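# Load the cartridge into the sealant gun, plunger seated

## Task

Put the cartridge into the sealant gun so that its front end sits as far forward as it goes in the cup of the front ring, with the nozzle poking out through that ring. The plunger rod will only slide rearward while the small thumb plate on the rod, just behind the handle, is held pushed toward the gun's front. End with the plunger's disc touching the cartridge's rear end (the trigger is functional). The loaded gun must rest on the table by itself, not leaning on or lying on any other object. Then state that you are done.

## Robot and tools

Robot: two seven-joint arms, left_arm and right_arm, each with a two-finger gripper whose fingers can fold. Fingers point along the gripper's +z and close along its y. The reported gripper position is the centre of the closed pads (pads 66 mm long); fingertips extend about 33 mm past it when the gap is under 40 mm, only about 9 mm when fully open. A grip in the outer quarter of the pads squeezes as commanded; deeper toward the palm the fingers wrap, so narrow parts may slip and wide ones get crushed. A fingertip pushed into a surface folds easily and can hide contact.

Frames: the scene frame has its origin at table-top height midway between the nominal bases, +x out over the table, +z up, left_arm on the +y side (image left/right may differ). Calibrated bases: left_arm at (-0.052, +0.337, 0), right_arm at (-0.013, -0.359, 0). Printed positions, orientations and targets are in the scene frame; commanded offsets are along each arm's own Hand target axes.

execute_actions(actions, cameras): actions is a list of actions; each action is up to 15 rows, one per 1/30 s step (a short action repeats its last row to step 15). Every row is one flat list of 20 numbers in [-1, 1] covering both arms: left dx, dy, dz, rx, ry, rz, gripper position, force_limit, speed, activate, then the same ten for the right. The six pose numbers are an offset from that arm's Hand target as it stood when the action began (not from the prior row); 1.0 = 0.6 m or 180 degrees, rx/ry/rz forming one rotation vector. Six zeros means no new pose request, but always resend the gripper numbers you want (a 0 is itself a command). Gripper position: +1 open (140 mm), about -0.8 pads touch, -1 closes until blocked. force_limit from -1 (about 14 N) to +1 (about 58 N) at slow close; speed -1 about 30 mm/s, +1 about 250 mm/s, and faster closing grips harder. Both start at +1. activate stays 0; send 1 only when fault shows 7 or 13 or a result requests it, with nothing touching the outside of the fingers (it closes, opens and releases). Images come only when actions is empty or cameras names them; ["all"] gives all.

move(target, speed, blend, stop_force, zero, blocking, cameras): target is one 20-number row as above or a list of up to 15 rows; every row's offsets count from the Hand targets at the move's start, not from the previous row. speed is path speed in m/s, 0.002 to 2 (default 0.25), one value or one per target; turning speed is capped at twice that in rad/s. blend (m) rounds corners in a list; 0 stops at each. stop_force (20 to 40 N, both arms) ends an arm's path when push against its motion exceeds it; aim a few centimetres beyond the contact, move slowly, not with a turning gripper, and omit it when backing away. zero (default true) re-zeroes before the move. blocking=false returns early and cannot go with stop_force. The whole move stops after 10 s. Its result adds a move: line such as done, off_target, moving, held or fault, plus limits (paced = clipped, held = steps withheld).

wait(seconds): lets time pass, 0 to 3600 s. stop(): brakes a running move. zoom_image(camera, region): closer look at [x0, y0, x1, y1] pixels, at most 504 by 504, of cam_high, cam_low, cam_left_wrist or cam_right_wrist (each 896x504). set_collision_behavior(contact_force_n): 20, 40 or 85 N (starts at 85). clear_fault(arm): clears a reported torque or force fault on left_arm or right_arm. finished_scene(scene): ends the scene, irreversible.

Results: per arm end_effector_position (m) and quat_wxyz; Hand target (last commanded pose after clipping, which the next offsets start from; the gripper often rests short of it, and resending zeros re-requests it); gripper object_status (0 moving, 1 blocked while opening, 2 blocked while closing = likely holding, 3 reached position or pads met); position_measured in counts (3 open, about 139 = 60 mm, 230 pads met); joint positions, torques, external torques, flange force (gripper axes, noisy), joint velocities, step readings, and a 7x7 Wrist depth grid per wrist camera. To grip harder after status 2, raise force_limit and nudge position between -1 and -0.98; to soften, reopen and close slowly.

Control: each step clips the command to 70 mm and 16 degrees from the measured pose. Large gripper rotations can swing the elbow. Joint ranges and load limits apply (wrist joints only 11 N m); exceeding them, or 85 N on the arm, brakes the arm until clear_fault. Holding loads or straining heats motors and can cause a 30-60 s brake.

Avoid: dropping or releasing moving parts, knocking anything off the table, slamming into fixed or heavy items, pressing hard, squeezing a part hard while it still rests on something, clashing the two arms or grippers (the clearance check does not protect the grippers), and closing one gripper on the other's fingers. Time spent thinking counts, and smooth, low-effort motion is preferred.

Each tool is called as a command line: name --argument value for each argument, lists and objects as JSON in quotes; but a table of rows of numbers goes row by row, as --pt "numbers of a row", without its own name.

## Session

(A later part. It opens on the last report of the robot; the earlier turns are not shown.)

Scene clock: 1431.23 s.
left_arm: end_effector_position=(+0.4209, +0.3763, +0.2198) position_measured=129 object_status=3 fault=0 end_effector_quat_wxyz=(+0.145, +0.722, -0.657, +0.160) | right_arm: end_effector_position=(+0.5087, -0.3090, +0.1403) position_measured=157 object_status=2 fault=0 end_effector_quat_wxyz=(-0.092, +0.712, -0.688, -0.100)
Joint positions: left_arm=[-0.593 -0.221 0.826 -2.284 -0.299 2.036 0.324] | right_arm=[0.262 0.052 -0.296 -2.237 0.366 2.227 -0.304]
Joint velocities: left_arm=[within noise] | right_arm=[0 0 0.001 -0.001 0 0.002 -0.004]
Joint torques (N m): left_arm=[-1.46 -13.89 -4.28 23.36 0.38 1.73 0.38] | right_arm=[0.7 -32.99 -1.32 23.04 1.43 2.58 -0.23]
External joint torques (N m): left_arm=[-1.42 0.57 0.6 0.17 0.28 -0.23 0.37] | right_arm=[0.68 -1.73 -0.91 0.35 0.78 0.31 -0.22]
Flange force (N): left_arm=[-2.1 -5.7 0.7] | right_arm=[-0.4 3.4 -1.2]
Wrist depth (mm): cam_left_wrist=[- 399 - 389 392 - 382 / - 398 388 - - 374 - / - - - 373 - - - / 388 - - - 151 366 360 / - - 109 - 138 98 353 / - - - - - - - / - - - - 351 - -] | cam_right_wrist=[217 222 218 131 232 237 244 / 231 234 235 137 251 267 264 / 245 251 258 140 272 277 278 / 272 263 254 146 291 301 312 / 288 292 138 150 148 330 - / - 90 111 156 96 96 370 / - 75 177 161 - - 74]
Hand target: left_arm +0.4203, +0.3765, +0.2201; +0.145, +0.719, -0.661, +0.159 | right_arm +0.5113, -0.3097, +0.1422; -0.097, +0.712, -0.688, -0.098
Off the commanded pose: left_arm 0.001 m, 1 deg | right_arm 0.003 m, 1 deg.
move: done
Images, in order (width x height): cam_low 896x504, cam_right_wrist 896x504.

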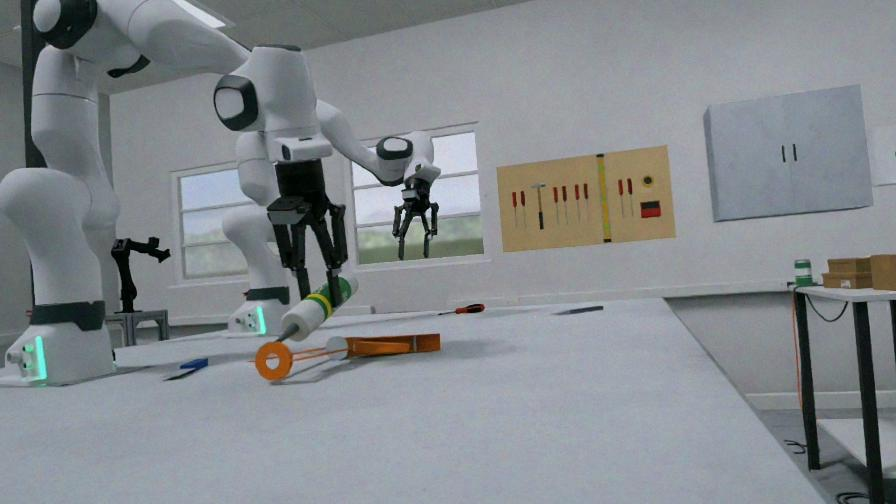

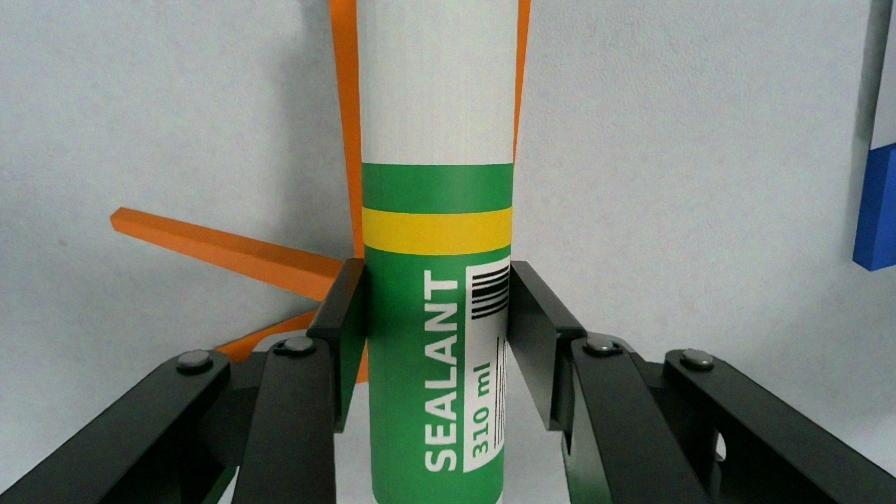

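move --target '[0,0,0,0,0,0,0.0,0,-0.5,0, -0.0197,0.0,0.0396,0,0,0,-1,-0.1,-1,0]' --speed 0.06 --cameras '["cam_right_wrist","cam_low"]'

zoom_image --camera "cam_low" --region '[245, 310, 325, 390]'

Scene clock: 1657.70 s.
left_arm: end_effector_position=(+0.4209, +0.3763, +0.2198) position_measured=129 object_status=3 fault=0 end_effector_quat_wxyz=(+0.145, +0.722, -0.657, +0.160) | right_arm: end_effector_position=(+0.5083, -0.2930, +0.1208) position_measured=157 object_status=2 fault=0 end_effector_quat_wxyz=(-0.093, +0.713, -0.687, -0.100)
Joint positions: left_arm=[-0.593 -0.221 0.826 -2.284 -0.299 2.036 0.324] | right_arm=[0.275 0.081 -0.275 -2.258 0.394 2.281 -0.306]
Joint velocities: left_arm=[within noise] | right_arm=[0.001 0 0 0.002 0.002 0.005 0.001]
Joint torques (N m): left_arm=[-1.49 -13.9 -4.32 23.37 0.4 1.74 0.35] | right_arm=[1.14 -33.41 -0.67 22.52 1.34 2.58 -0.08]
External joint torques (N m): left_arm=[-1.52 0.61 0.49 0.17 0.3 -0.22 0.34] | right_arm=[1.09 -1.43 -0.11 0.24 0.76 0.3 -0.07]
Flange force (N): left_arm=[-1.8 -5.7 0.7] | right_arm=[-1.6 3.1 -0.5]
Wrist depth (mm): cam_left_wrist=[- - 428 - - - - / 395 - - 387 382 - 384 / 389 392 - 382 373 - 375 / 376 377 - 373 155 356 353 / 372 368 110 363 137 100 353 / - - - 355 - - - / - - - 348 - - -] | cam_right_wrist=[201 202 202 132 213 218 228 / 212 217 217 136 227 238 242 / 225 230 235 140 250 254 260 / 245 244 228 146 268 280 287 / 268 270 138 150 149 300 315 / - 90 111 155 96 96 346 / - 75 329 161 - - 74]
Hand target: left_arm +0.4203, +0.3765, +0.2201; +0.145, +0.719, -0.661, +0.159 | right_arm +0.5108, -0.2918, +0.1226; -0.097, +0.712, -0.688, -0.098
Off the commanded pose: left_arm 0.001 m, 1 deg | right_arm 0.003 m, 0 deg.
move: done
Images, in order (width x height): cam_low 896x504, cam_right_wrist 896x504.

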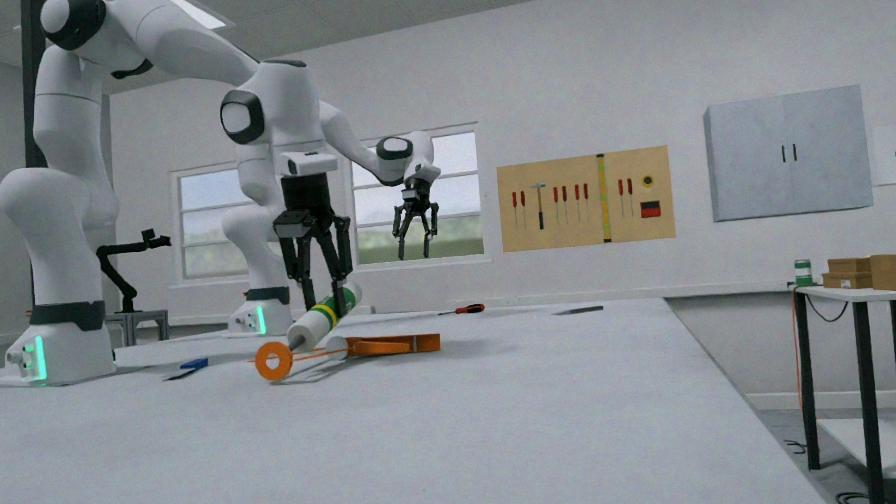

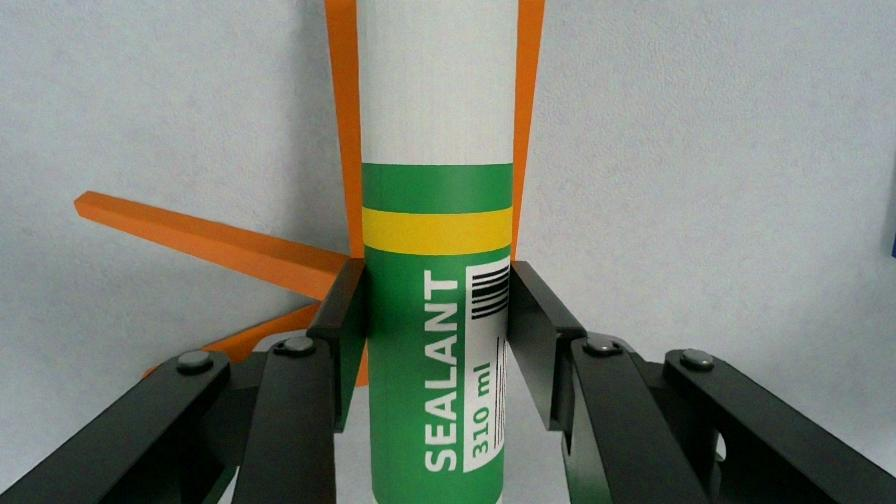

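Scaled by 6.300 from the camera's image (finer frame: 1280x720).

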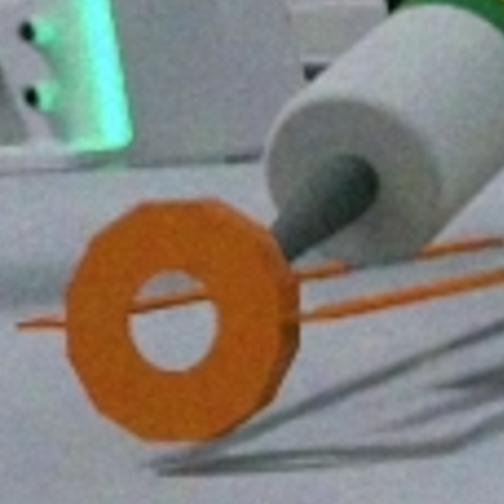

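move --target '[0,0,0,0,0,0,0.0,0,-0.5,0, 0.016,0.0017,0.015,-0.002,0.0311,-0.0069,-1,-0.1,-1,0]' --speed 0.06 --cameras '["cam_right_wrist","cam_low"]'

zoom_image --camera "cam_low" --region '[245, 290, 345, 390]'

Scene clock: 1750.47 s.
left_arm: end_effector_position=(+0.4209, +0.3763, +0.2198) position_measured=129 object_status=3 fault=0 end_effector_quat_wxyz=(+0.145, +0.722, -0.657, +0.160) | right_arm: end_effector_position=(+0.5080, -0.2986, +0.1101) position_measured=157 object_status=2 fault=0 end_effector_quat_wxyz=(-0.061, +0.725, -0.683, -0.068)
Joint positions: left_arm=[-0.593 -0.221 0.826 -2.284 -0.299 2.036 0.324] | right_arm=[0.306 0.09 -0.272 -2.27 0.285 2.327 -0.225]
Joint velocities: left_arm=[within noise] | right_arm=[0 -0.001 0.001 -0.001 -0.001 0 0.007]
Joint torques (N m): left_arm=[-1.53 -13.92 -4.35 23.38 0.38 1.71 0.31] | right_arm=[1.79 -33.29 -1.4 22.09 0.27 2.78 0.07]
External joint torques (N m): left_arm=[-1.48 0.48 0.52 0.27 0.27 -0.24 0.29] | right_arm=[1.87 -1.18 -0.65 0.02 -0.27 0.34 0.07]
Flange force (N): left_arm=[-1.7 -5.5 0.4] | right_arm=[-2.2 4.1 -1.6]
Wrist depth (mm): cam_left_wrist=[409 413 - 398 393 393 384 / - - 389 378 - 387 377 / 389 386 - - 376 - - / 385 - 373 361 362 - - / 372 368 110 367 137 96 355 / - - - - - - - / - - - 350 361 - -] | cam_right_wrist=[196 199 199 132 209 215 223 / 206 210 207 136 221 227 235 / 218 221 224 140 239 244 250 / 228 230 237 145 253 259 266 / 248 249 138 150 148 - 294 / - 90 111 155 96 96 313 / - 75 175 161 - - 74]
Hand target: left_arm +0.4203, +0.3765, +0.2201; +0.145, +0.719, -0.661, +0.159 | right_arm +0.5100, -0.2986, +0.1113; -0.062, +0.724, -0.684, -0.065
Off the commanded pose: left_arm 0.001 m, 1 deg | right_arm 0.002 m, 0 deg.
move: done
Images, in order (width x height): cam_low 896x504, cam_right_wrist 896x504.

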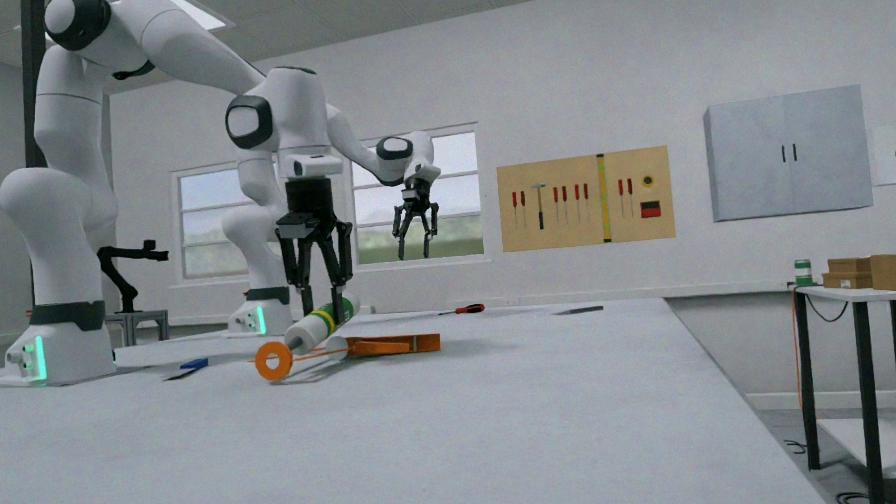

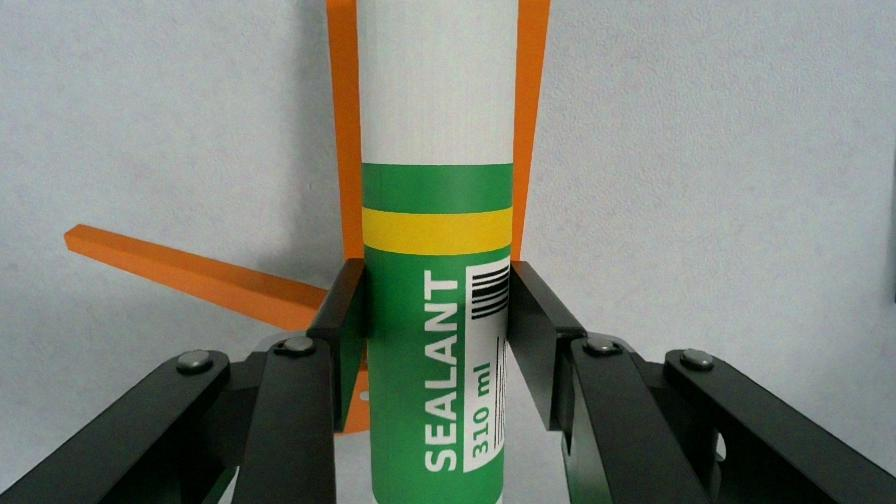

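Scaled by 5.040 from the camera's image (finer frame: 1280x720).

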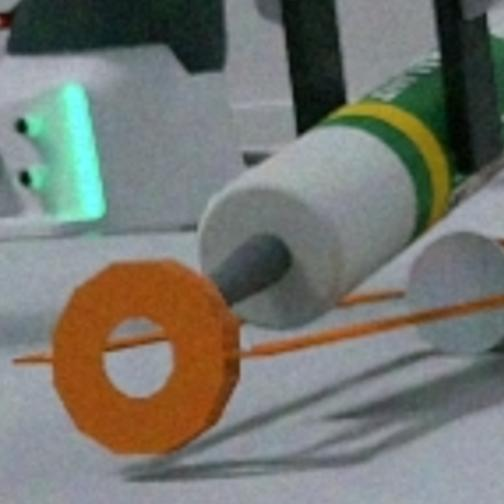

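move --target '[0,0,0,0,0,0,0.0,0,-0.5,0, 0.0268,0.002,0.0097,0,0,0,-1,-0.1,-1,0]' --speed 0.05 --cameras '["cam_low"]'

zoom_image --camera "cam_low" --region '[245, 290, 345, 390]'

Scene clock: 1794.57 s.
left_arm: end_effector_position=(+0.4209, +0.3763, +0.2198) position_measured=129 object_status=3 fault=0 end_effector_quat_wxyz=(+0.145, +0.722, -0.657, +0.160) | right_arm: end_effector_position=(+0.5072, -0.3131, +0.1012) position_measured=157 object_status=2 fault=0 end_effector_quat_wxyz=(-0.058, +0.724, -0.684, -0.066)
Joint positions: left_arm=[-0.593 -0.221 0.826 -2.284 -0.299 2.036 0.324] | right_arm=[0.292 0.104 -0.282 -2.277 0.287 2.341 -0.251]
Joint velocities: left_arm=[within noise] | right_arm=[-0.001 0 0 0 0 0.001 -0.006]
Joint torques (N m): left_arm=[-1.43 -13.82 -4.33 23.37 0.38 1.72 0.4] | right_arm=[0.65 -33.45 -1.26 21.95 1.2 2.8 -0.23]
External joint torques (N m): left_arm=[-1.44 0.69 0.5 0.15 0.27 -0.25 0.39] | right_arm=[0.64 -1.12 -0.45 0.1 0.69 0.37 -0.23]
Flange force (N): left_arm=[-2.1 -6.1 0.8] | right_arm=[-0.3 2.6 -0.2]
Wrist depth (mm): cam_left_wrist=[- 400 - - - 388 392 / - 402 - - 391 381 386 / - 382 377 - - 369 - / - 382 382 - 156 366 - / 373 - 109 354 358 98 - / - - - 355 354 - - / - - - 348 343 - -] | cam_right_wrist=[188 191 172 132 173 208 211 / 198 201 202 136 215 220 - / 209 212 213 140 228 237 239 / 218 228 225 145 242 252 - / 229 212 138 149 149 268 284 / - 90 112 155 96 92 299 / - 75 234 161 - - 71]
Hand target: left_arm +0.4203, +0.3765, +0.2201; +0.145, +0.719, -0.661, +0.159 | right_arm +0.5096, -0.3135, +0.1027; -0.062, +0.724, -0.684, -0.065
Off the commanded pose: left_arm 0.001 m, 1 deg | right_arm 0.003 m, 0 deg.
move: done

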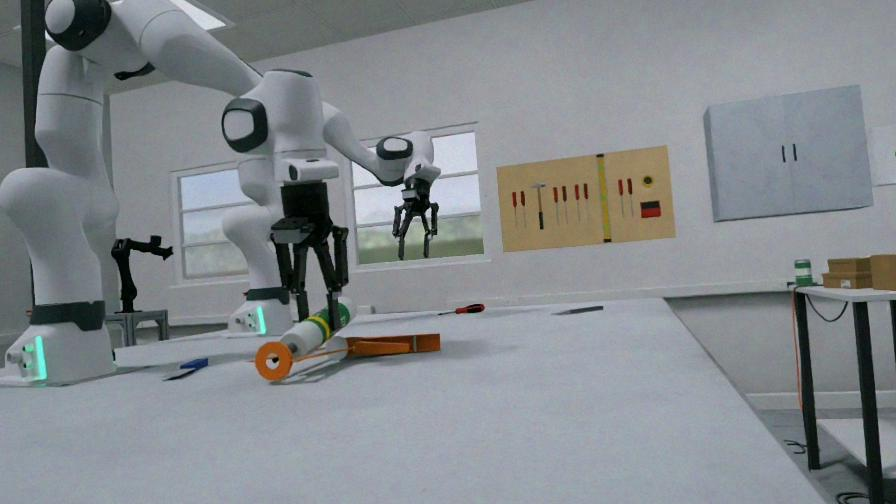

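Scaled by 5.040 from the camera's image (finer frame: 1280x720).

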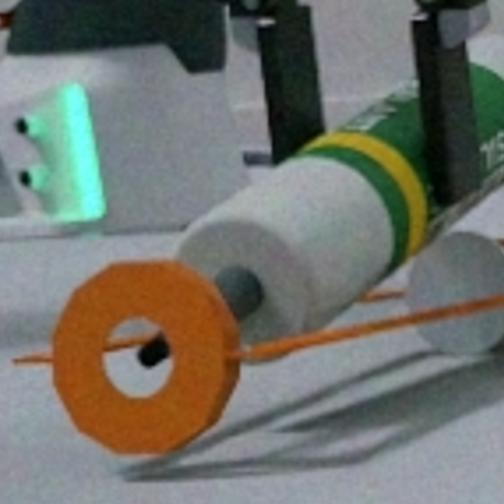

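move --target '[0,0,0,0,0,0,0.0,0,-0.5,0, 0.0402,0.0007,0.0055,0,0.0056,0,-1,-0.1,-1,0]' --speed 0.04 --cameras '["cam_low","cam_right_wrist"]'

zoom_image --camera "cam_low" --region '[245, 310, 325, 390]'

Scene clock: 1824.30 s.
left_arm: end_effector_position=(+0.4209, +0.3763, +0.2198) position_measured=129 object_status=3 fault=0 end_effector_quat_wxyz=(+0.145, +0.722, -0.657, +0.160) | right_arm: end_effector_position=(+0.5084, -0.3348, +0.0940) position_measured=157 object_status=2 fault=0 end_effector_quat_wxyz=(-0.054, +0.722, -0.687, -0.062)
Joint positions: left_arm=[-0.593 -0.221 0.826 -2.284 -0.299 2.036 0.324] | right_arm=[0.275 0.12 -0.3 -2.277 0.282 2.352 -0.28]
Joint velocities: left_arm=[within noise] | right_arm=[-0.001 -0.001 0.001 -0.001 -0.001 0.001 -0.006]
Joint torques (N m): left_arm=[-1.49 -13.91 -4.24 23.33 0.39 1.73 0.37] | right_arm=[0.9 -33.5 -1.85 21.74 0.2 2.77 -0.25]
External joint torques (N m): left_arm=[-1.5 0.57 0.58 0.18 0.29 -0.23 0.35] | right_arm=[0.87 -1.07 -0.88 0.06 -0.3 0.33 -0.24]
Flange force (N): left_arm=[-2.0 -5.8 0.7] | right_arm=[-0.5 3.5 -1.7]
Wrist depth (mm): cam_left_wrist=[- 408 407 - - 385 - / - 393 384 389 390 381 - / - - 388 381 - 372 372 / - - 373 372 136 366 359 / 373 370 111 358 138 95 - / - - - - - - - / - - - - 345 - -] | cam_right_wrist=[182 185 183 131 196 201 207 / 192 195 170 136 207 214 219 / 203 206 205 140 223 228 233 / 215 218 219 145 235 243 250 / 221 230 138 150 148 258 268 / - 90 163 155 96 92 - / - 75 229 161 - - 71]
Hand target: left_arm +0.4203, +0.3765, +0.2201; +0.145, +0.719, -0.661, +0.159 | right_arm +0.5105, -0.3366, +0.0952; -0.056, +0.724, -0.685, -0.058
Off the commanded pose: left_arm 0.001 m, 1 deg | right_arm 0.003 m, 1 deg.
move: done

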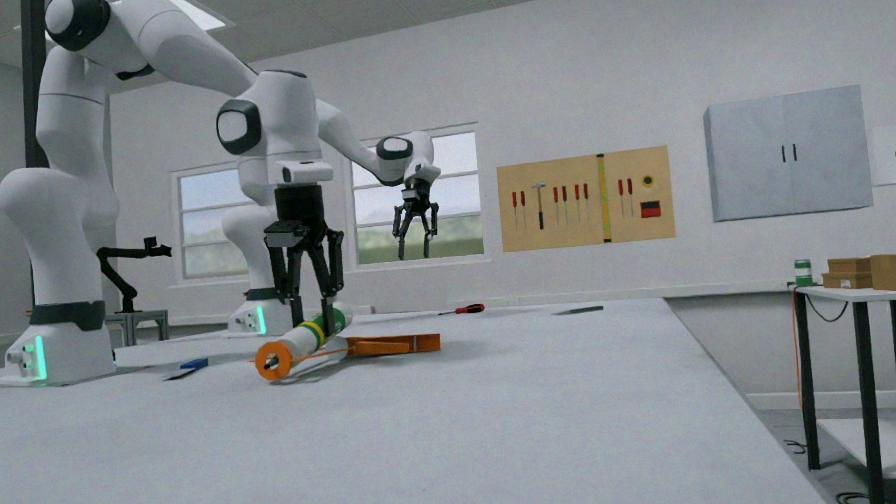

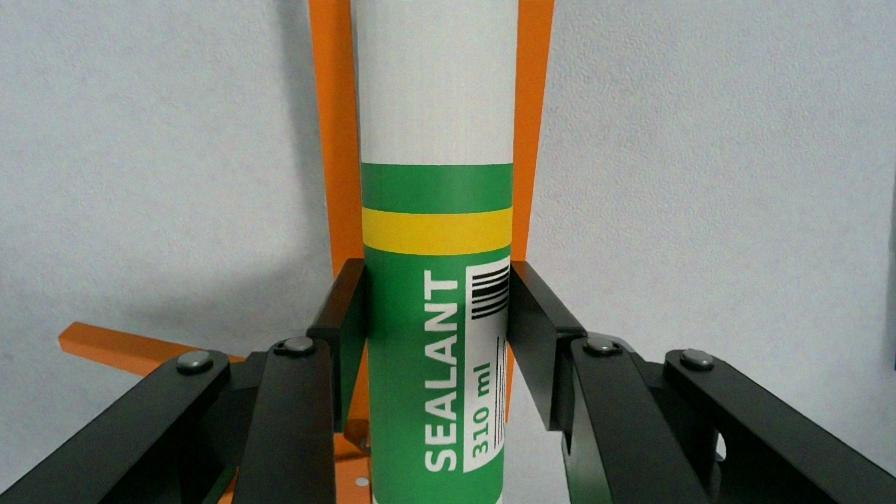

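Scaled by 6.300 from the camera's image (finer frame: 1280x720).

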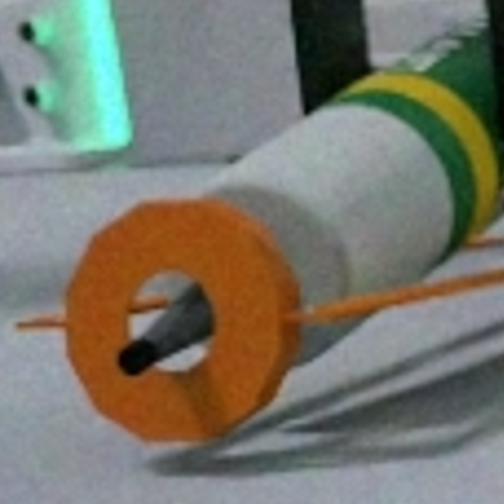

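move --target '[0,0,0,0,0,0,0.0,0,-0.5,0, -0.0008,-0.0025,-0.0049,0,0,0,-1,-0.1,-1,0]' --speed 0.03 --cameras '["cam_low"]'

zoom_image --camera "cam_low" --region '[250, 330, 310, 390]'

Scene clock: 1873.27 s.
left_arm: end_effector_position=(+0.4209, +0.3763, +0.2198) position_measured=129 object_status=3 fault=0 end_effector_quat_wxyz=(+0.145, +0.722, -0.657, +0.160) | right_arm: end_effector_position=(+0.5102, -0.3356, +0.0956) position_measured=157 object_status=2 fault=0 end_effector_quat_wxyz=(-0.055, +0.724, -0.686, -0.060)
Joint positions: left_arm=[-0.593 -0.221 0.826 -2.284 -0.299 2.036 0.324] | right_arm=[0.275 0.12 -0.301 -2.272 0.28 2.35 -0.282]
Joint torques (N m): left_arm=[-1.44 -13.86 -4.38 23.37 0.36 1.72 0.35] | right_arm=[1.07 -34.4 -2.05 22.43 0.2 2.34 -0.16]
External joint torques (N m): left_arm=[-1.5 0.65 0.39 0.19 0.26 -0.24 0.33] | right_arm=[1.11 -1.86 -0.99 0.65 -0.3 -0.12 -0.16]
Flange force (N): left_arm=[-1.7 -5.9 0.7] | right_arm=[-1.1 3.2 -4.6]
Wrist depth (mm): cam_left_wrist=[- 404 403 - - - 386 / - 398 390 379 - - - / - 381 383 392 - 369 - / - - 377 - 367 360 363 / 374 - 110 - 156 95 362 / - - - 359 - - - / - - - - - - -] | cam_right_wrist=[184 186 185 132 196 204 208 / 194 197 197 136 210 215 219 / 205 207 208 140 223 230 232 / 217 221 220 145 232 244 247 / 226 228 138 150 126 258 269 / - 90 162 155 96 92 290 / - 75 233 161 - - 74]
Hand target: left_arm +0.4203, +0.3765, +0.2201; +0.145, +0.719, -0.661, +0.159 | right_arm +0.5120, -0.3365, +0.0981; -0.056, +0.724, -0.685, -0.058
Off the commanded pose: left_arm 0.001 m, 1 deg | right_arm 0.003 m, 0 deg.
move: done

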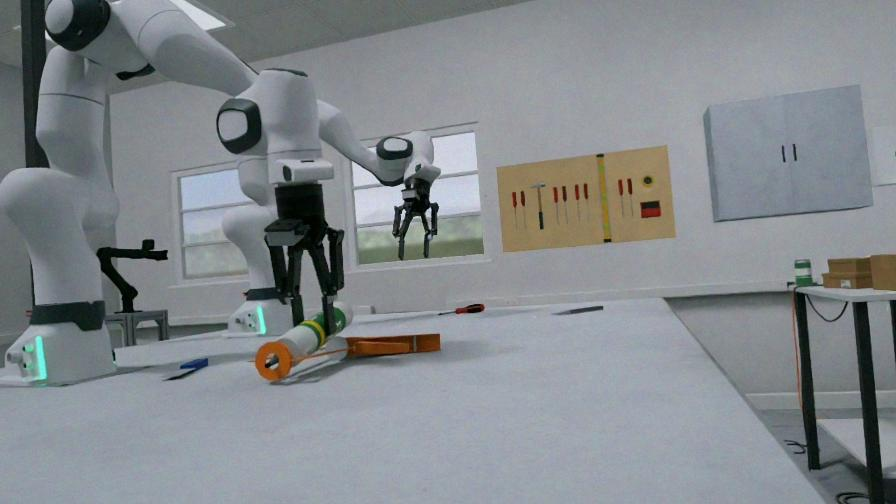

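Scaled by 8.400 from the camera's image (finer frame: 1280x720).

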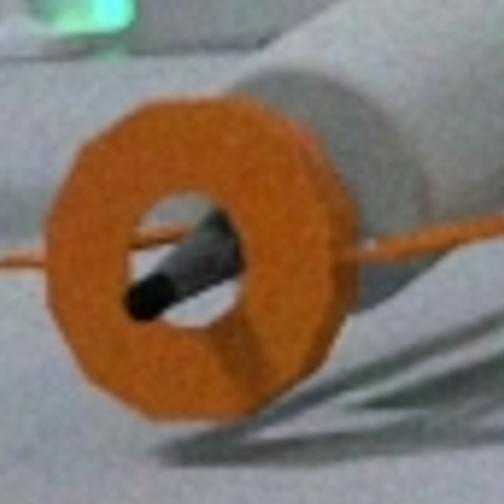

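move --target '[0,0,0,0,0,0,0.0,0,-0.5,0, 0.0331,0.0006,0.0045,0,0.0056,0,-1,-0.1,-1,0]' --speed 0.03 --cameras '["cam_low","cam_right_wrist"]'

zoom_image --camera "cam_low" --region '[250, 330, 310, 390]'

Scene clock: 1886.80 s.
left_arm: end_effector_position=(+0.4209, +0.3763, +0.2198) position_measured=129 object_status=3 fault=0 end_effector_quat_wxyz=(+0.145, +0.722, -0.657, +0.160) | right_arm: end_effector_position=(+0.5094, -0.3537, +0.0902) position_measured=157 object_status=2 fault=0 end_effector_quat_wxyz=(-0.048, +0.723, -0.687, -0.056)
Joint positions: left_arm=[-0.593 -0.221 0.826 -2.284 -0.299 2.036 0.324] | right_arm=[0.264 0.132 -0.318 -2.271 0.266 2.355 -0.297]
Joint velocities: left_arm=[within noise] | right_arm=[-0.001 -0.001 0 0 -0.001 0.002 -0.008]
Joint torques (N m): left_arm=[-1.45 -13.9 -4.31 23.38 0.38 1.72 0.36] | right_arm=[0.98 -33.64 -2.09 22.28 0.18 2.84 -0.37]
External joint torques (N m): left_arm=[-1.45 0.61 0.52 0.17 0.28 -0.24 0.35] | right_arm=[1.09 -1.2 -0.82 0.8 -0.32 0.4 -0.37]
Flange force (N): left_arm=[-1.9 -5.8 0.7] | right_arm=[-0.4 1.4 -2.2]
Wrist depth (mm): cam_left_wrist=[- - - 389 - - - / 414 395 390 391 387 378 366 / 390 385 387 - - 374 369 / 370 380 373 369 137 367 - / 372 370 111 - 359 96 95 / - - - 356 - - - / - - - 346 - - -] | cam_right_wrist=[180 183 157 131 194 200 205 / 189 192 167 136 205 210 214 / 199 203 202 140 218 224 232 / 210 214 214 145 230 239 243 / 223 226 139 150 148 252 - / - 90 162 155 96 96 281 / - 75 224 161 - - 74]
Hand target: left_arm +0.4203, +0.3765, +0.2201; +0.145, +0.719, -0.661, +0.159 | right_arm +0.5128, -0.3557, +0.0923; -0.050, +0.725, -0.685, -0.052
Off the commanded pose: left_arm 0.001 m, 1 deg | right_arm 0.004 m, 1 deg.
move: off_target (right_arm)

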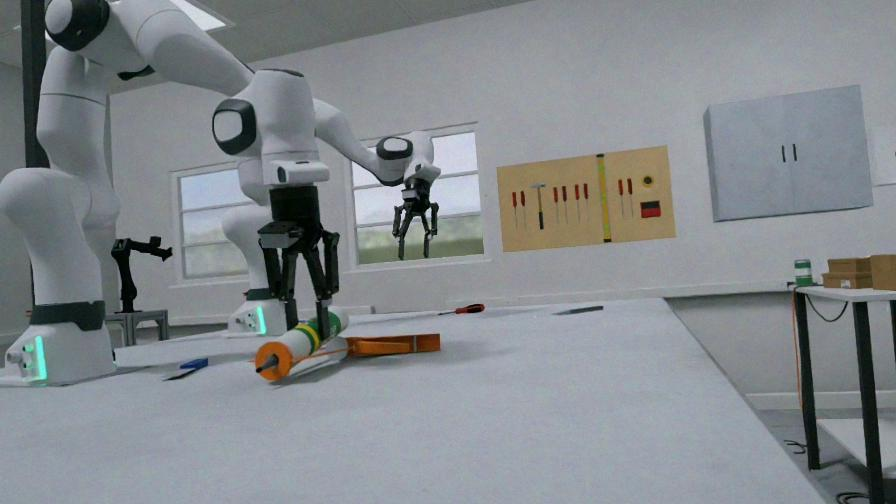

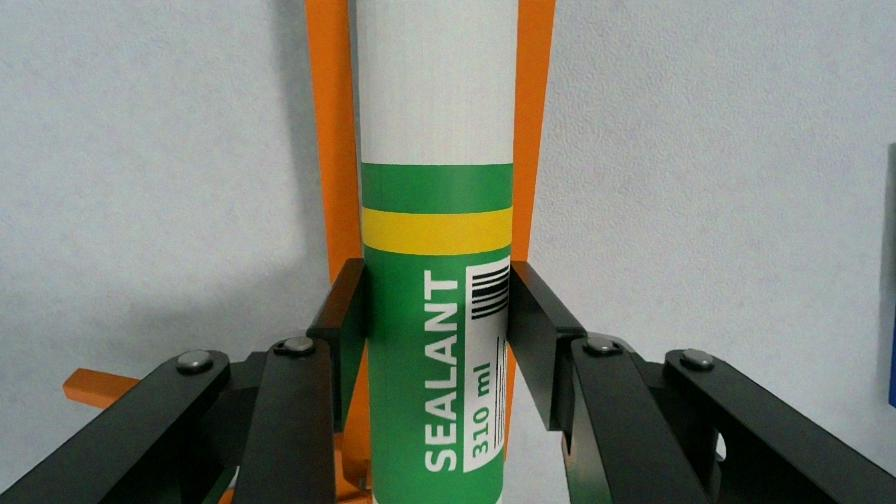

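Scaled by 8.400 from the camera's image (finer frame: 1280x720).

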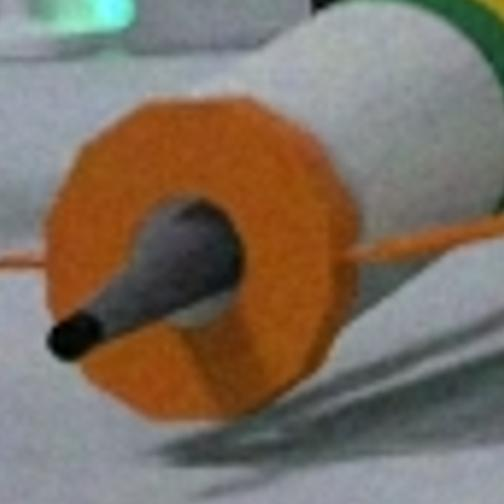

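move --target '[0,0,0,0,0,0,0.0,0,-0.5,0, 0.0127,0.0002,0.0048,0,0,0,-1,-0.1,-1,0]' --speed 0.02 --cameras '["cam_low","cam_high"]'

zoom_image --camera "cam_low" --region '[250, 330, 310, 390]'

zoom_image --camera "cam_high" --region '[260, 210, 400, 300]'

Scene clock: 1916.53 s.
left_arm: end_effector_position=(+0.4209, +0.3763, +0.2198) position_measured=129 object_status=3 fault=0 end_effector_quat_wxyz=(+0.145, +0.722, -0.657, +0.160) | right_arm: end_effector_position=(+0.5096, -0.3618, +0.0863) position_measured=157 object_status=2 fault=0 end_effector_quat_wxyz=(-0.046, +0.725, -0.686, -0.055)
Joint positions: left_arm=[-0.593 -0.221 0.826 -2.284 -0.299 2.036 0.324] | right_arm=[0.256 0.142 -0.323 -2.27 0.266 2.361 -0.315]
Joint velocities: left_arm=[within noise] | right_arm=[-0.001 0 0.001 -0.002 0 0.001 -0.006]
Joint torques (N m): left_arm=[-1.43 -13.9 -4.33 23.37 0.37 1.72 0.36] | right_arm=[0.47 -33.71 -1.84 22.18 0.86 2.81 -0.29]
External joint torques (N m): left_arm=[-1.33 0.53 0.6 0.23 0.27 -0.23 0.34] | right_arm=[0.5 -1.05 -0.54 0.76 0.36 0.38 -0.29]
Flange force (N): left_arm=[-2.0 -5.6 0.5] | right_arm=[0.1 0.3 -1.0]
Wrist depth (mm): cam_left_wrist=[- - 401 401 398 387 384 / - - - - 387 392 - / - 387 - - - - - / 379 380 - 370 150 366 361 / 371 - 109 367 137 100 352 / - - - 359 - - - / - - - 346 - - -] | cam_right_wrist=[- 180 157 132 191 197 207 / 186 188 164 136 201 208 213 / 192 198 172 140 214 220 223 / 206 210 186 145 227 234 242 / 219 221 139 150 148 248 258 / - 90 162 155 96 96 274 / - 75 223 160 - - 74]
Hand target: left_arm +0.4203, +0.3765, +0.2201; +0.145, +0.719, -0.661, +0.159 | right_arm +0.5130, -0.3628, +0.0883; -0.050, +0.725, -0.685, -0.052
Off the commanded pose: left_arm 0.001 m, 1 deg | right_arm 0.004 m, 1 deg.
move: off_target (right_arm)
Images, in order (width x height): cam_high 896x504, cam_low 896x504.

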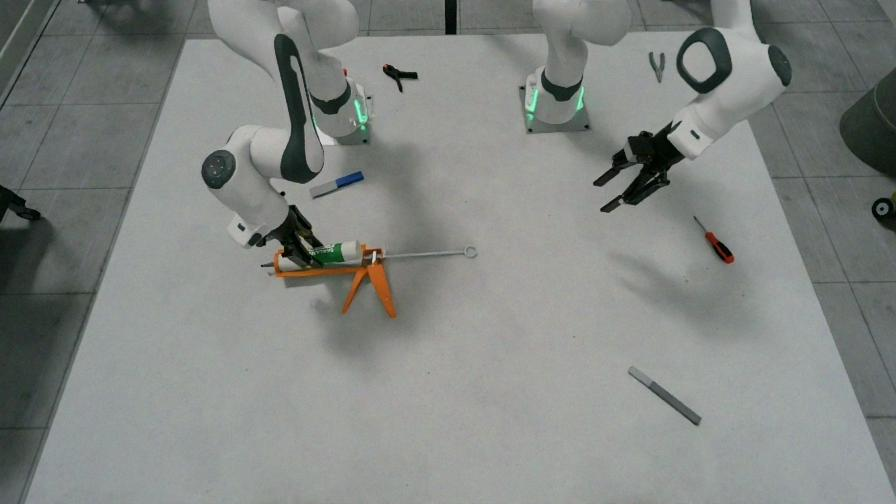

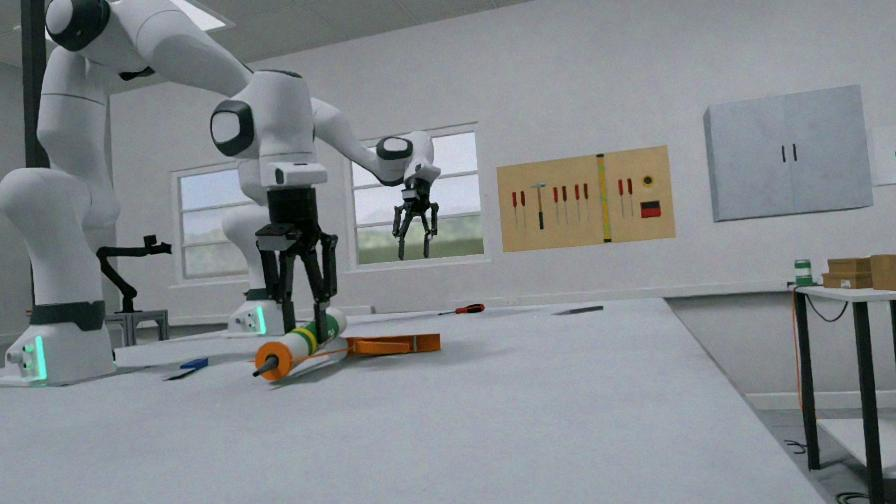

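Scaled by 8.400 from the camera's image (finer frame: 1280x720).

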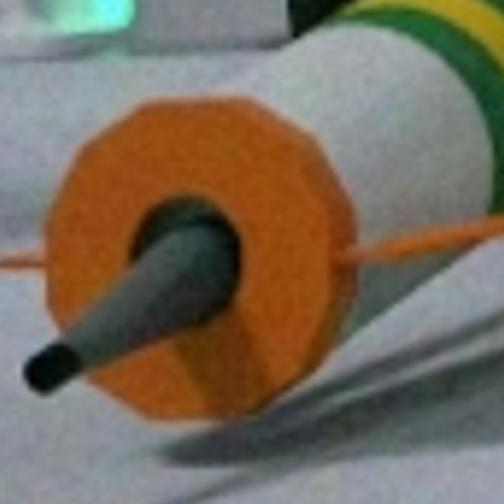

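Scaled by 3.600 from the camera's image (finer frame: 1280x720).

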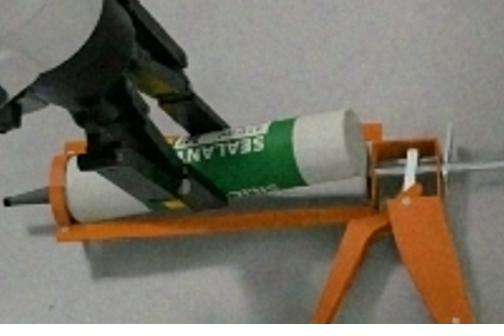

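move --target '[0,0,0,0,0,0,0.0,0,-0.5,0, 0.0085,0.0002,0.0007,0,0,0,-1,-0.1,-1,0]' --speed 0.02 --cameras '["cam_low","cam_high"]'

zoom_image --camera "cam_low" --region '[250, 330, 310, 390]'

zoom_image --camera "cam_high" --region '[310, 220, 400, 280]'

Scene clock: 1940.80 s.
left_arm: end_effector_position=(+0.4209, +0.3763, +0.2198) position_measured=129 object_status=3 fault=0 end_effector_quat_wxyz=(+0.145, +0.722, -0.657, +0.160) | right_arm: end_effector_position=(+0.5099, -0.3669, +0.0852) position_measured=157 object_status=2 fault=0 end_effector_quat_wxyz=(-0.046, +0.725, -0.685, -0.054)
Joint positions: left_arm=[-0.593 -0.221 0.826 -2.284 -0.299 2.036 0.324] | right_arm=[0.249 0.146 -0.326 -2.268 0.267 2.361 -0.327]
Joint velocities: left_arm=[within noise] | right_arm=[-0.001 0 0.001 0 0 0 -0.004]
Joint torques (N m): left_arm=[-1.45 -13.91 -4.31 23.3 0.37 1.73 0.37] | right_arm=[0.44 -33.9 -1.92 22.07 1.13 2.73 -0.33]
External joint torques (N m): left_arm=[-1.52 0.66 0.46 0.08 0.27 -0.23 0.36] | right_arm=[0.51 -1.1 -0.53 0.65 0.64 0.28 -0.33]
Flange force (N): left_arm=[-1.9 -5.7 1.0] | right_arm=[0.2 0.5 -0.8]
Wrist depth (mm): cam_left_wrist=[- 408 400 - - - 389 / - 401 401 - - - 380 / - 389 - - 369 368 - / - - - 372 153 356 372 / 373 368 111 363 358 96 357 / - - - - 353 - - / - - - - - - -] | cam_right_wrist=[177 178 152 132 190 196 201 / 185 188 165 136 199 206 211 / 193 197 177 140 213 223 232 / 206 207 183 146 225 233 244 / 217 219 138 150 148 246 255 / - 90 162 155 96 96 271 / - 75 225 161 - - 74]
Hand target: left_arm +0.4203, +0.3765, +0.2201; +0.145, +0.719, -0.661, +0.159 | right_arm +0.5132, -0.3678, +0.0872; -0.050, +0.725, -0.685, -0.052
Off the commanded pose: left_arm 0.001 m, 1 deg | right_arm 0.004 m, 1 deg.
move: off_target (right_arm)
Images, in order (width x height): cam_high 896x504, cam_low 896x504.

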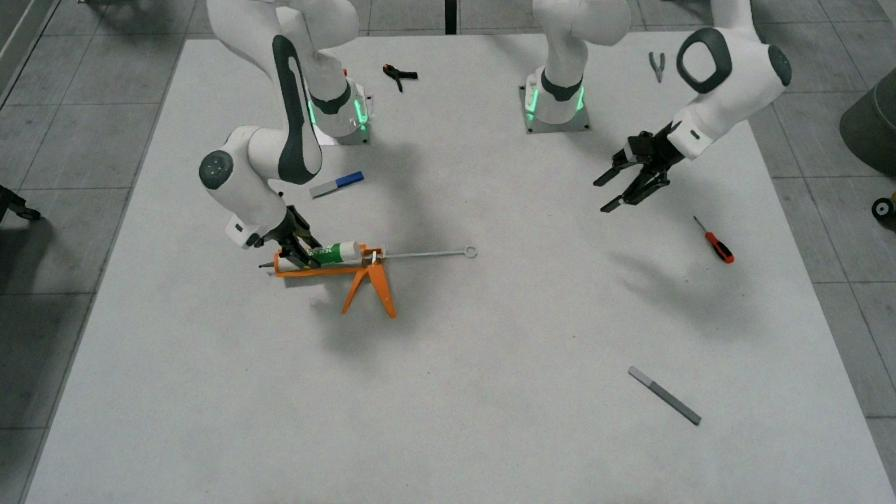

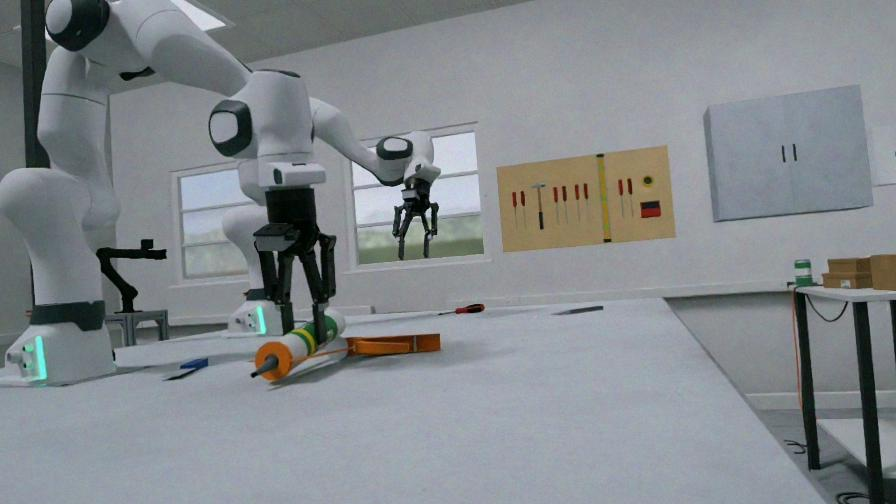

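Scaled by 8.400 from the camera's image (finer frame: 1280x720).

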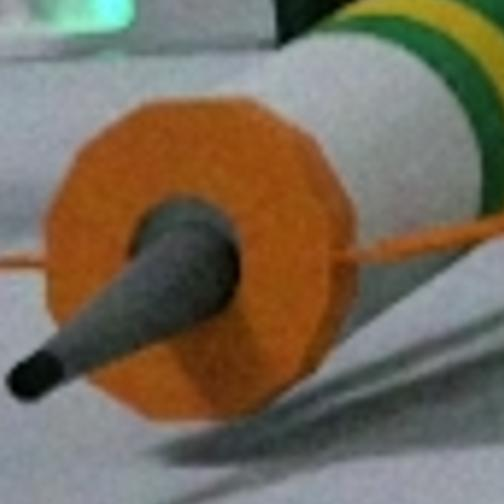

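Scaled by 5.600 from the camera's image (finer frame: 1280x720).

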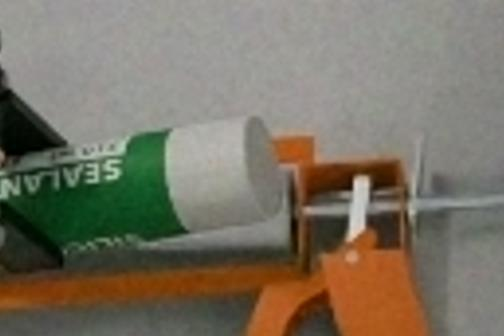

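move --target '[0,0,0,0,0,0,0.0,0,-0.5,0, 0.0068,0.0002,0.0,0,0,0,-1,-0.1,-1,0]' --speed 0.02 --cameras '["cam_low"]'

zoom_image --camera "cam_low" --region '[250, 330, 310, 390]'

Scene clock: 1960.80 s.
left_arm: end_effector_position=(+0.4209, +0.3763, +0.2198) position_measured=129 object_status=3 fault=0 end_effector_quat_wxyz=(+0.145, +0.722, -0.657, +0.160) | right_arm: end_effector_position=(+0.5101, -0.3686, +0.0845) position_measured=157 object_status=2 fault=0 end_effector_quat_wxyz=(-0.046, +0.726, -0.684, -0.055)
Joint positions: left_arm=[-0.593 -0.221 0.826 -2.284 -0.299 2.036 0.324] | right_arm=[0.246 0.148 -0.326 -2.267 0.27 2.361 -0.335]
Joint velocities: left_arm=[within noise] | right_arm=[-0.002 0.002 -0.001 0.002 0 0 -0.004]
Joint torques (N m): left_arm=[-1.4 -13.88 -4.32 23.36 0.37 1.72 0.38] | right_arm=[-0.58 -34.01 -3.31 22.29 0.7 2.81 -0.39]
External joint torques (N m): left_arm=[-1.41 0.68 0.51 0.16 0.27 -0.23 0.37] | right_arm=[-0.58 -1.01 -1.96 0.79 0.21 0.36 -0.39]
Flange force (N): left_arm=[-2.1 -6.0 0.8] | right_arm=[2.6 0.4 -1.7]
Wrist depth (mm): cam_left_wrist=[- - 406 - - 392 - / - 400 398 - 380 381 - / 389 384 - - - 375 372 / - - 371 - 368 364 359 / 373 - 110 - 156 100 355 / - - - - 356 - - / - - - - 349 - -] | cam_right_wrist=[176 179 154 131 189 195 200 / 184 187 186 136 200 205 211 / 191 198 170 140 210 221 224 / 204 209 208 145 225 231 237 / 215 219 139 150 148 246 256 / - 90 112 155 96 96 276 / - 75 223 161 - - 71]
Hand target: left_arm +0.4203, +0.3765, +0.2201; +0.145, +0.719, -0.661, +0.159 | right_arm +0.5133, -0.3718, +0.0866; -0.050, +0.725, -0.685, -0.052
Off the commanded pose: left_arm 0.001 m, 1 deg | right_arm 0.005 m, 1 deg.
move: off_target (right_arm)

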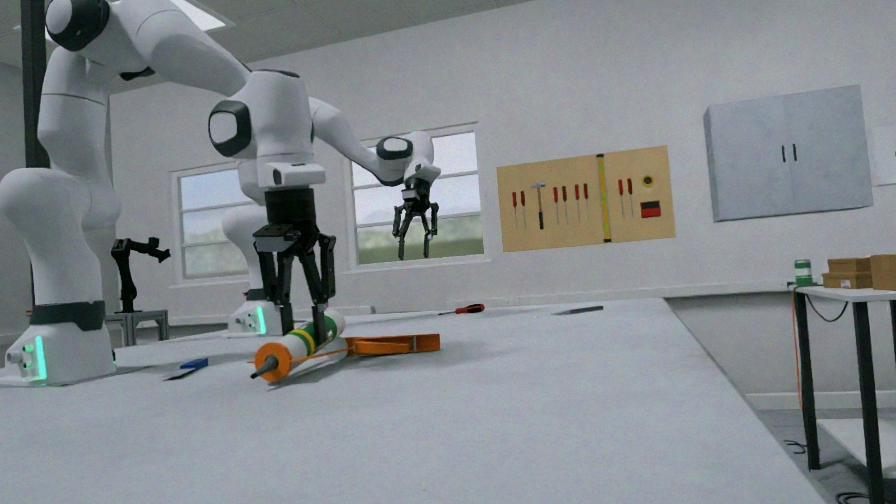

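Scaled by 8.400 from the camera's image (finer frame: 1280x720).

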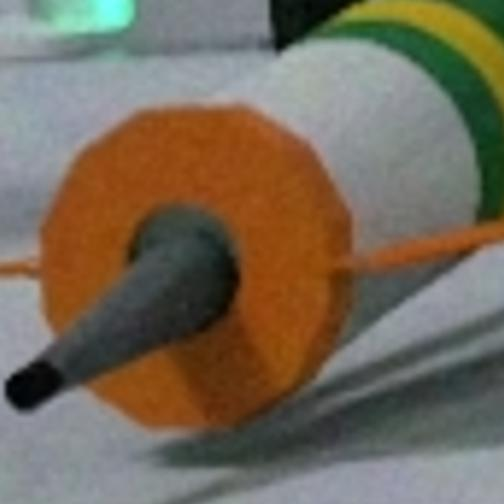

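move --target '[0,0,0,0,0,0,0.0,0,-0.5,0, -0.0014,0.0,0.00875,0,0.0167,0,-1,-0.1,-1,0]' --speed 0.02 --cameras '["cam_low","cam_high"]'

zoom_image --camera "cam_high" --region '[310, 220, 400, 280]'

zoom_image --camera "cam_low" --region '[240, 310, 370, 390]'

Scene clock: 1999.13 s.
left_arm: end_effector_position=(+0.4209, +0.3763, +0.2198) position_measured=129 object_status=3 fault=0 end_effector_quat_wxyz=(+0.145, +0.722, -0.657, +0.160) | right_arm: end_effector_position=(+0.5108, -0.3673, +0.0803) position_measured=157 object_status=2 fault=0 end_effector_quat_wxyz=(-0.031, +0.728, -0.684, -0.037)
Joint positions: left_arm=[-0.593 -0.221 0.826 -2.284 -0.299 2.036 0.324] | right_arm=[0.274 0.15 -0.33 -2.279 0.212 2.392 -0.274]
Joint velocities: left_arm=[within noise] | right_arm=[0 0.001 -0.001 -0.001 0 0.001 0.005]
Joint torques (N m): left_arm=[-1.52 -13.91 -4.31 23.31 0.37 1.72 0.32] | right_arm=[0.45 -33.74 -3.67 21.35 -0.26 3.11 -0.01]
External joint torques (N m): left_arm=[-1.48 0.52 0.55 0.2 0.27 -0.22 0.31] | right_arm=[0.3 -0.89 -2.43 0.02 -0.74 0.59 -0.01]
Flange force (N): left_arm=[-1.8 -5.5 0.6] | right_arm=[0.6 4.4 -2.4]
Wrist depth (mm): cam_left_wrist=[- 394 399 399 - - 375 / - 387 393 390 - - 378 / - 386 385 - 380 354 371 / 382 378 364 - 155 374 362 / 373 369 111 367 139 95 360 / - - - 353 - - - / - - - 342 343 - -] | cam_right_wrist=[176 178 152 131 190 195 200 / 182 185 185 136 198 205 210 / 191 195 172 140 208 215 220 / 200 204 205 145 215 226 234 / - 213 139 150 149 239 247 / - 90 113 155 96 92 261 / - 75 213 161 - - 74]
Hand target: left_arm +0.4203, +0.3765, +0.2201; +0.145, +0.719, -0.661, +0.159 | right_arm +0.5132, -0.3702, +0.0815; -0.032, +0.726, -0.686, -0.033
Off the commanded pose: left_arm 0.001 m, 1 deg | right_arm 0.004 m, 1 deg.
move: off_target (right_arm)
Images, in order (width x height): cam_high 896x504, cam_low 896x504.

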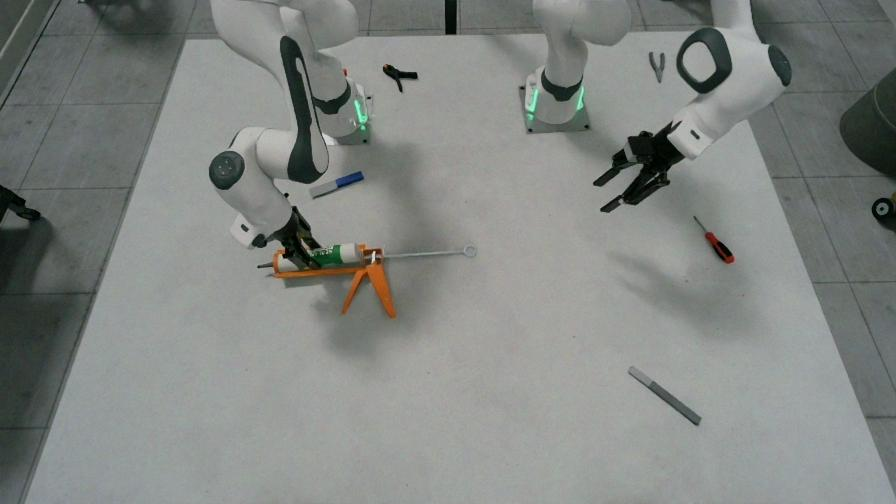

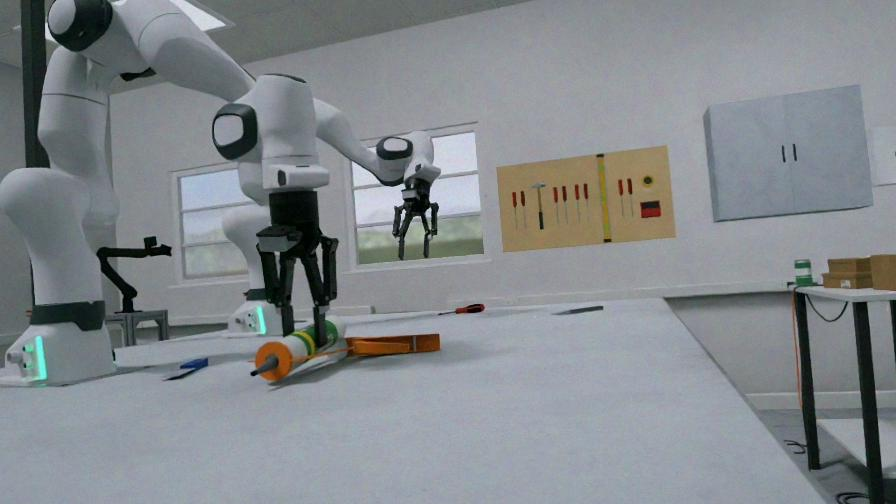

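Scaled by 5.600 from the camera's image (finer frame: 1280x720).

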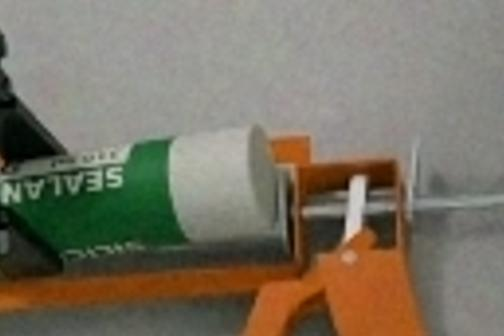

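Scaled by 3.877 from the camera's image (finer frame: 1280x720).

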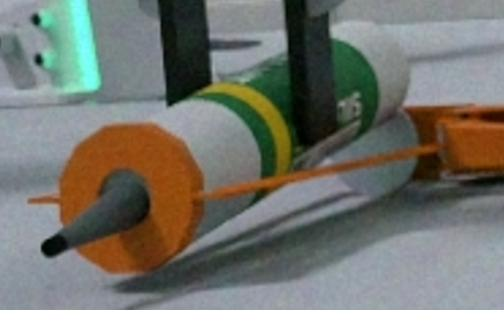

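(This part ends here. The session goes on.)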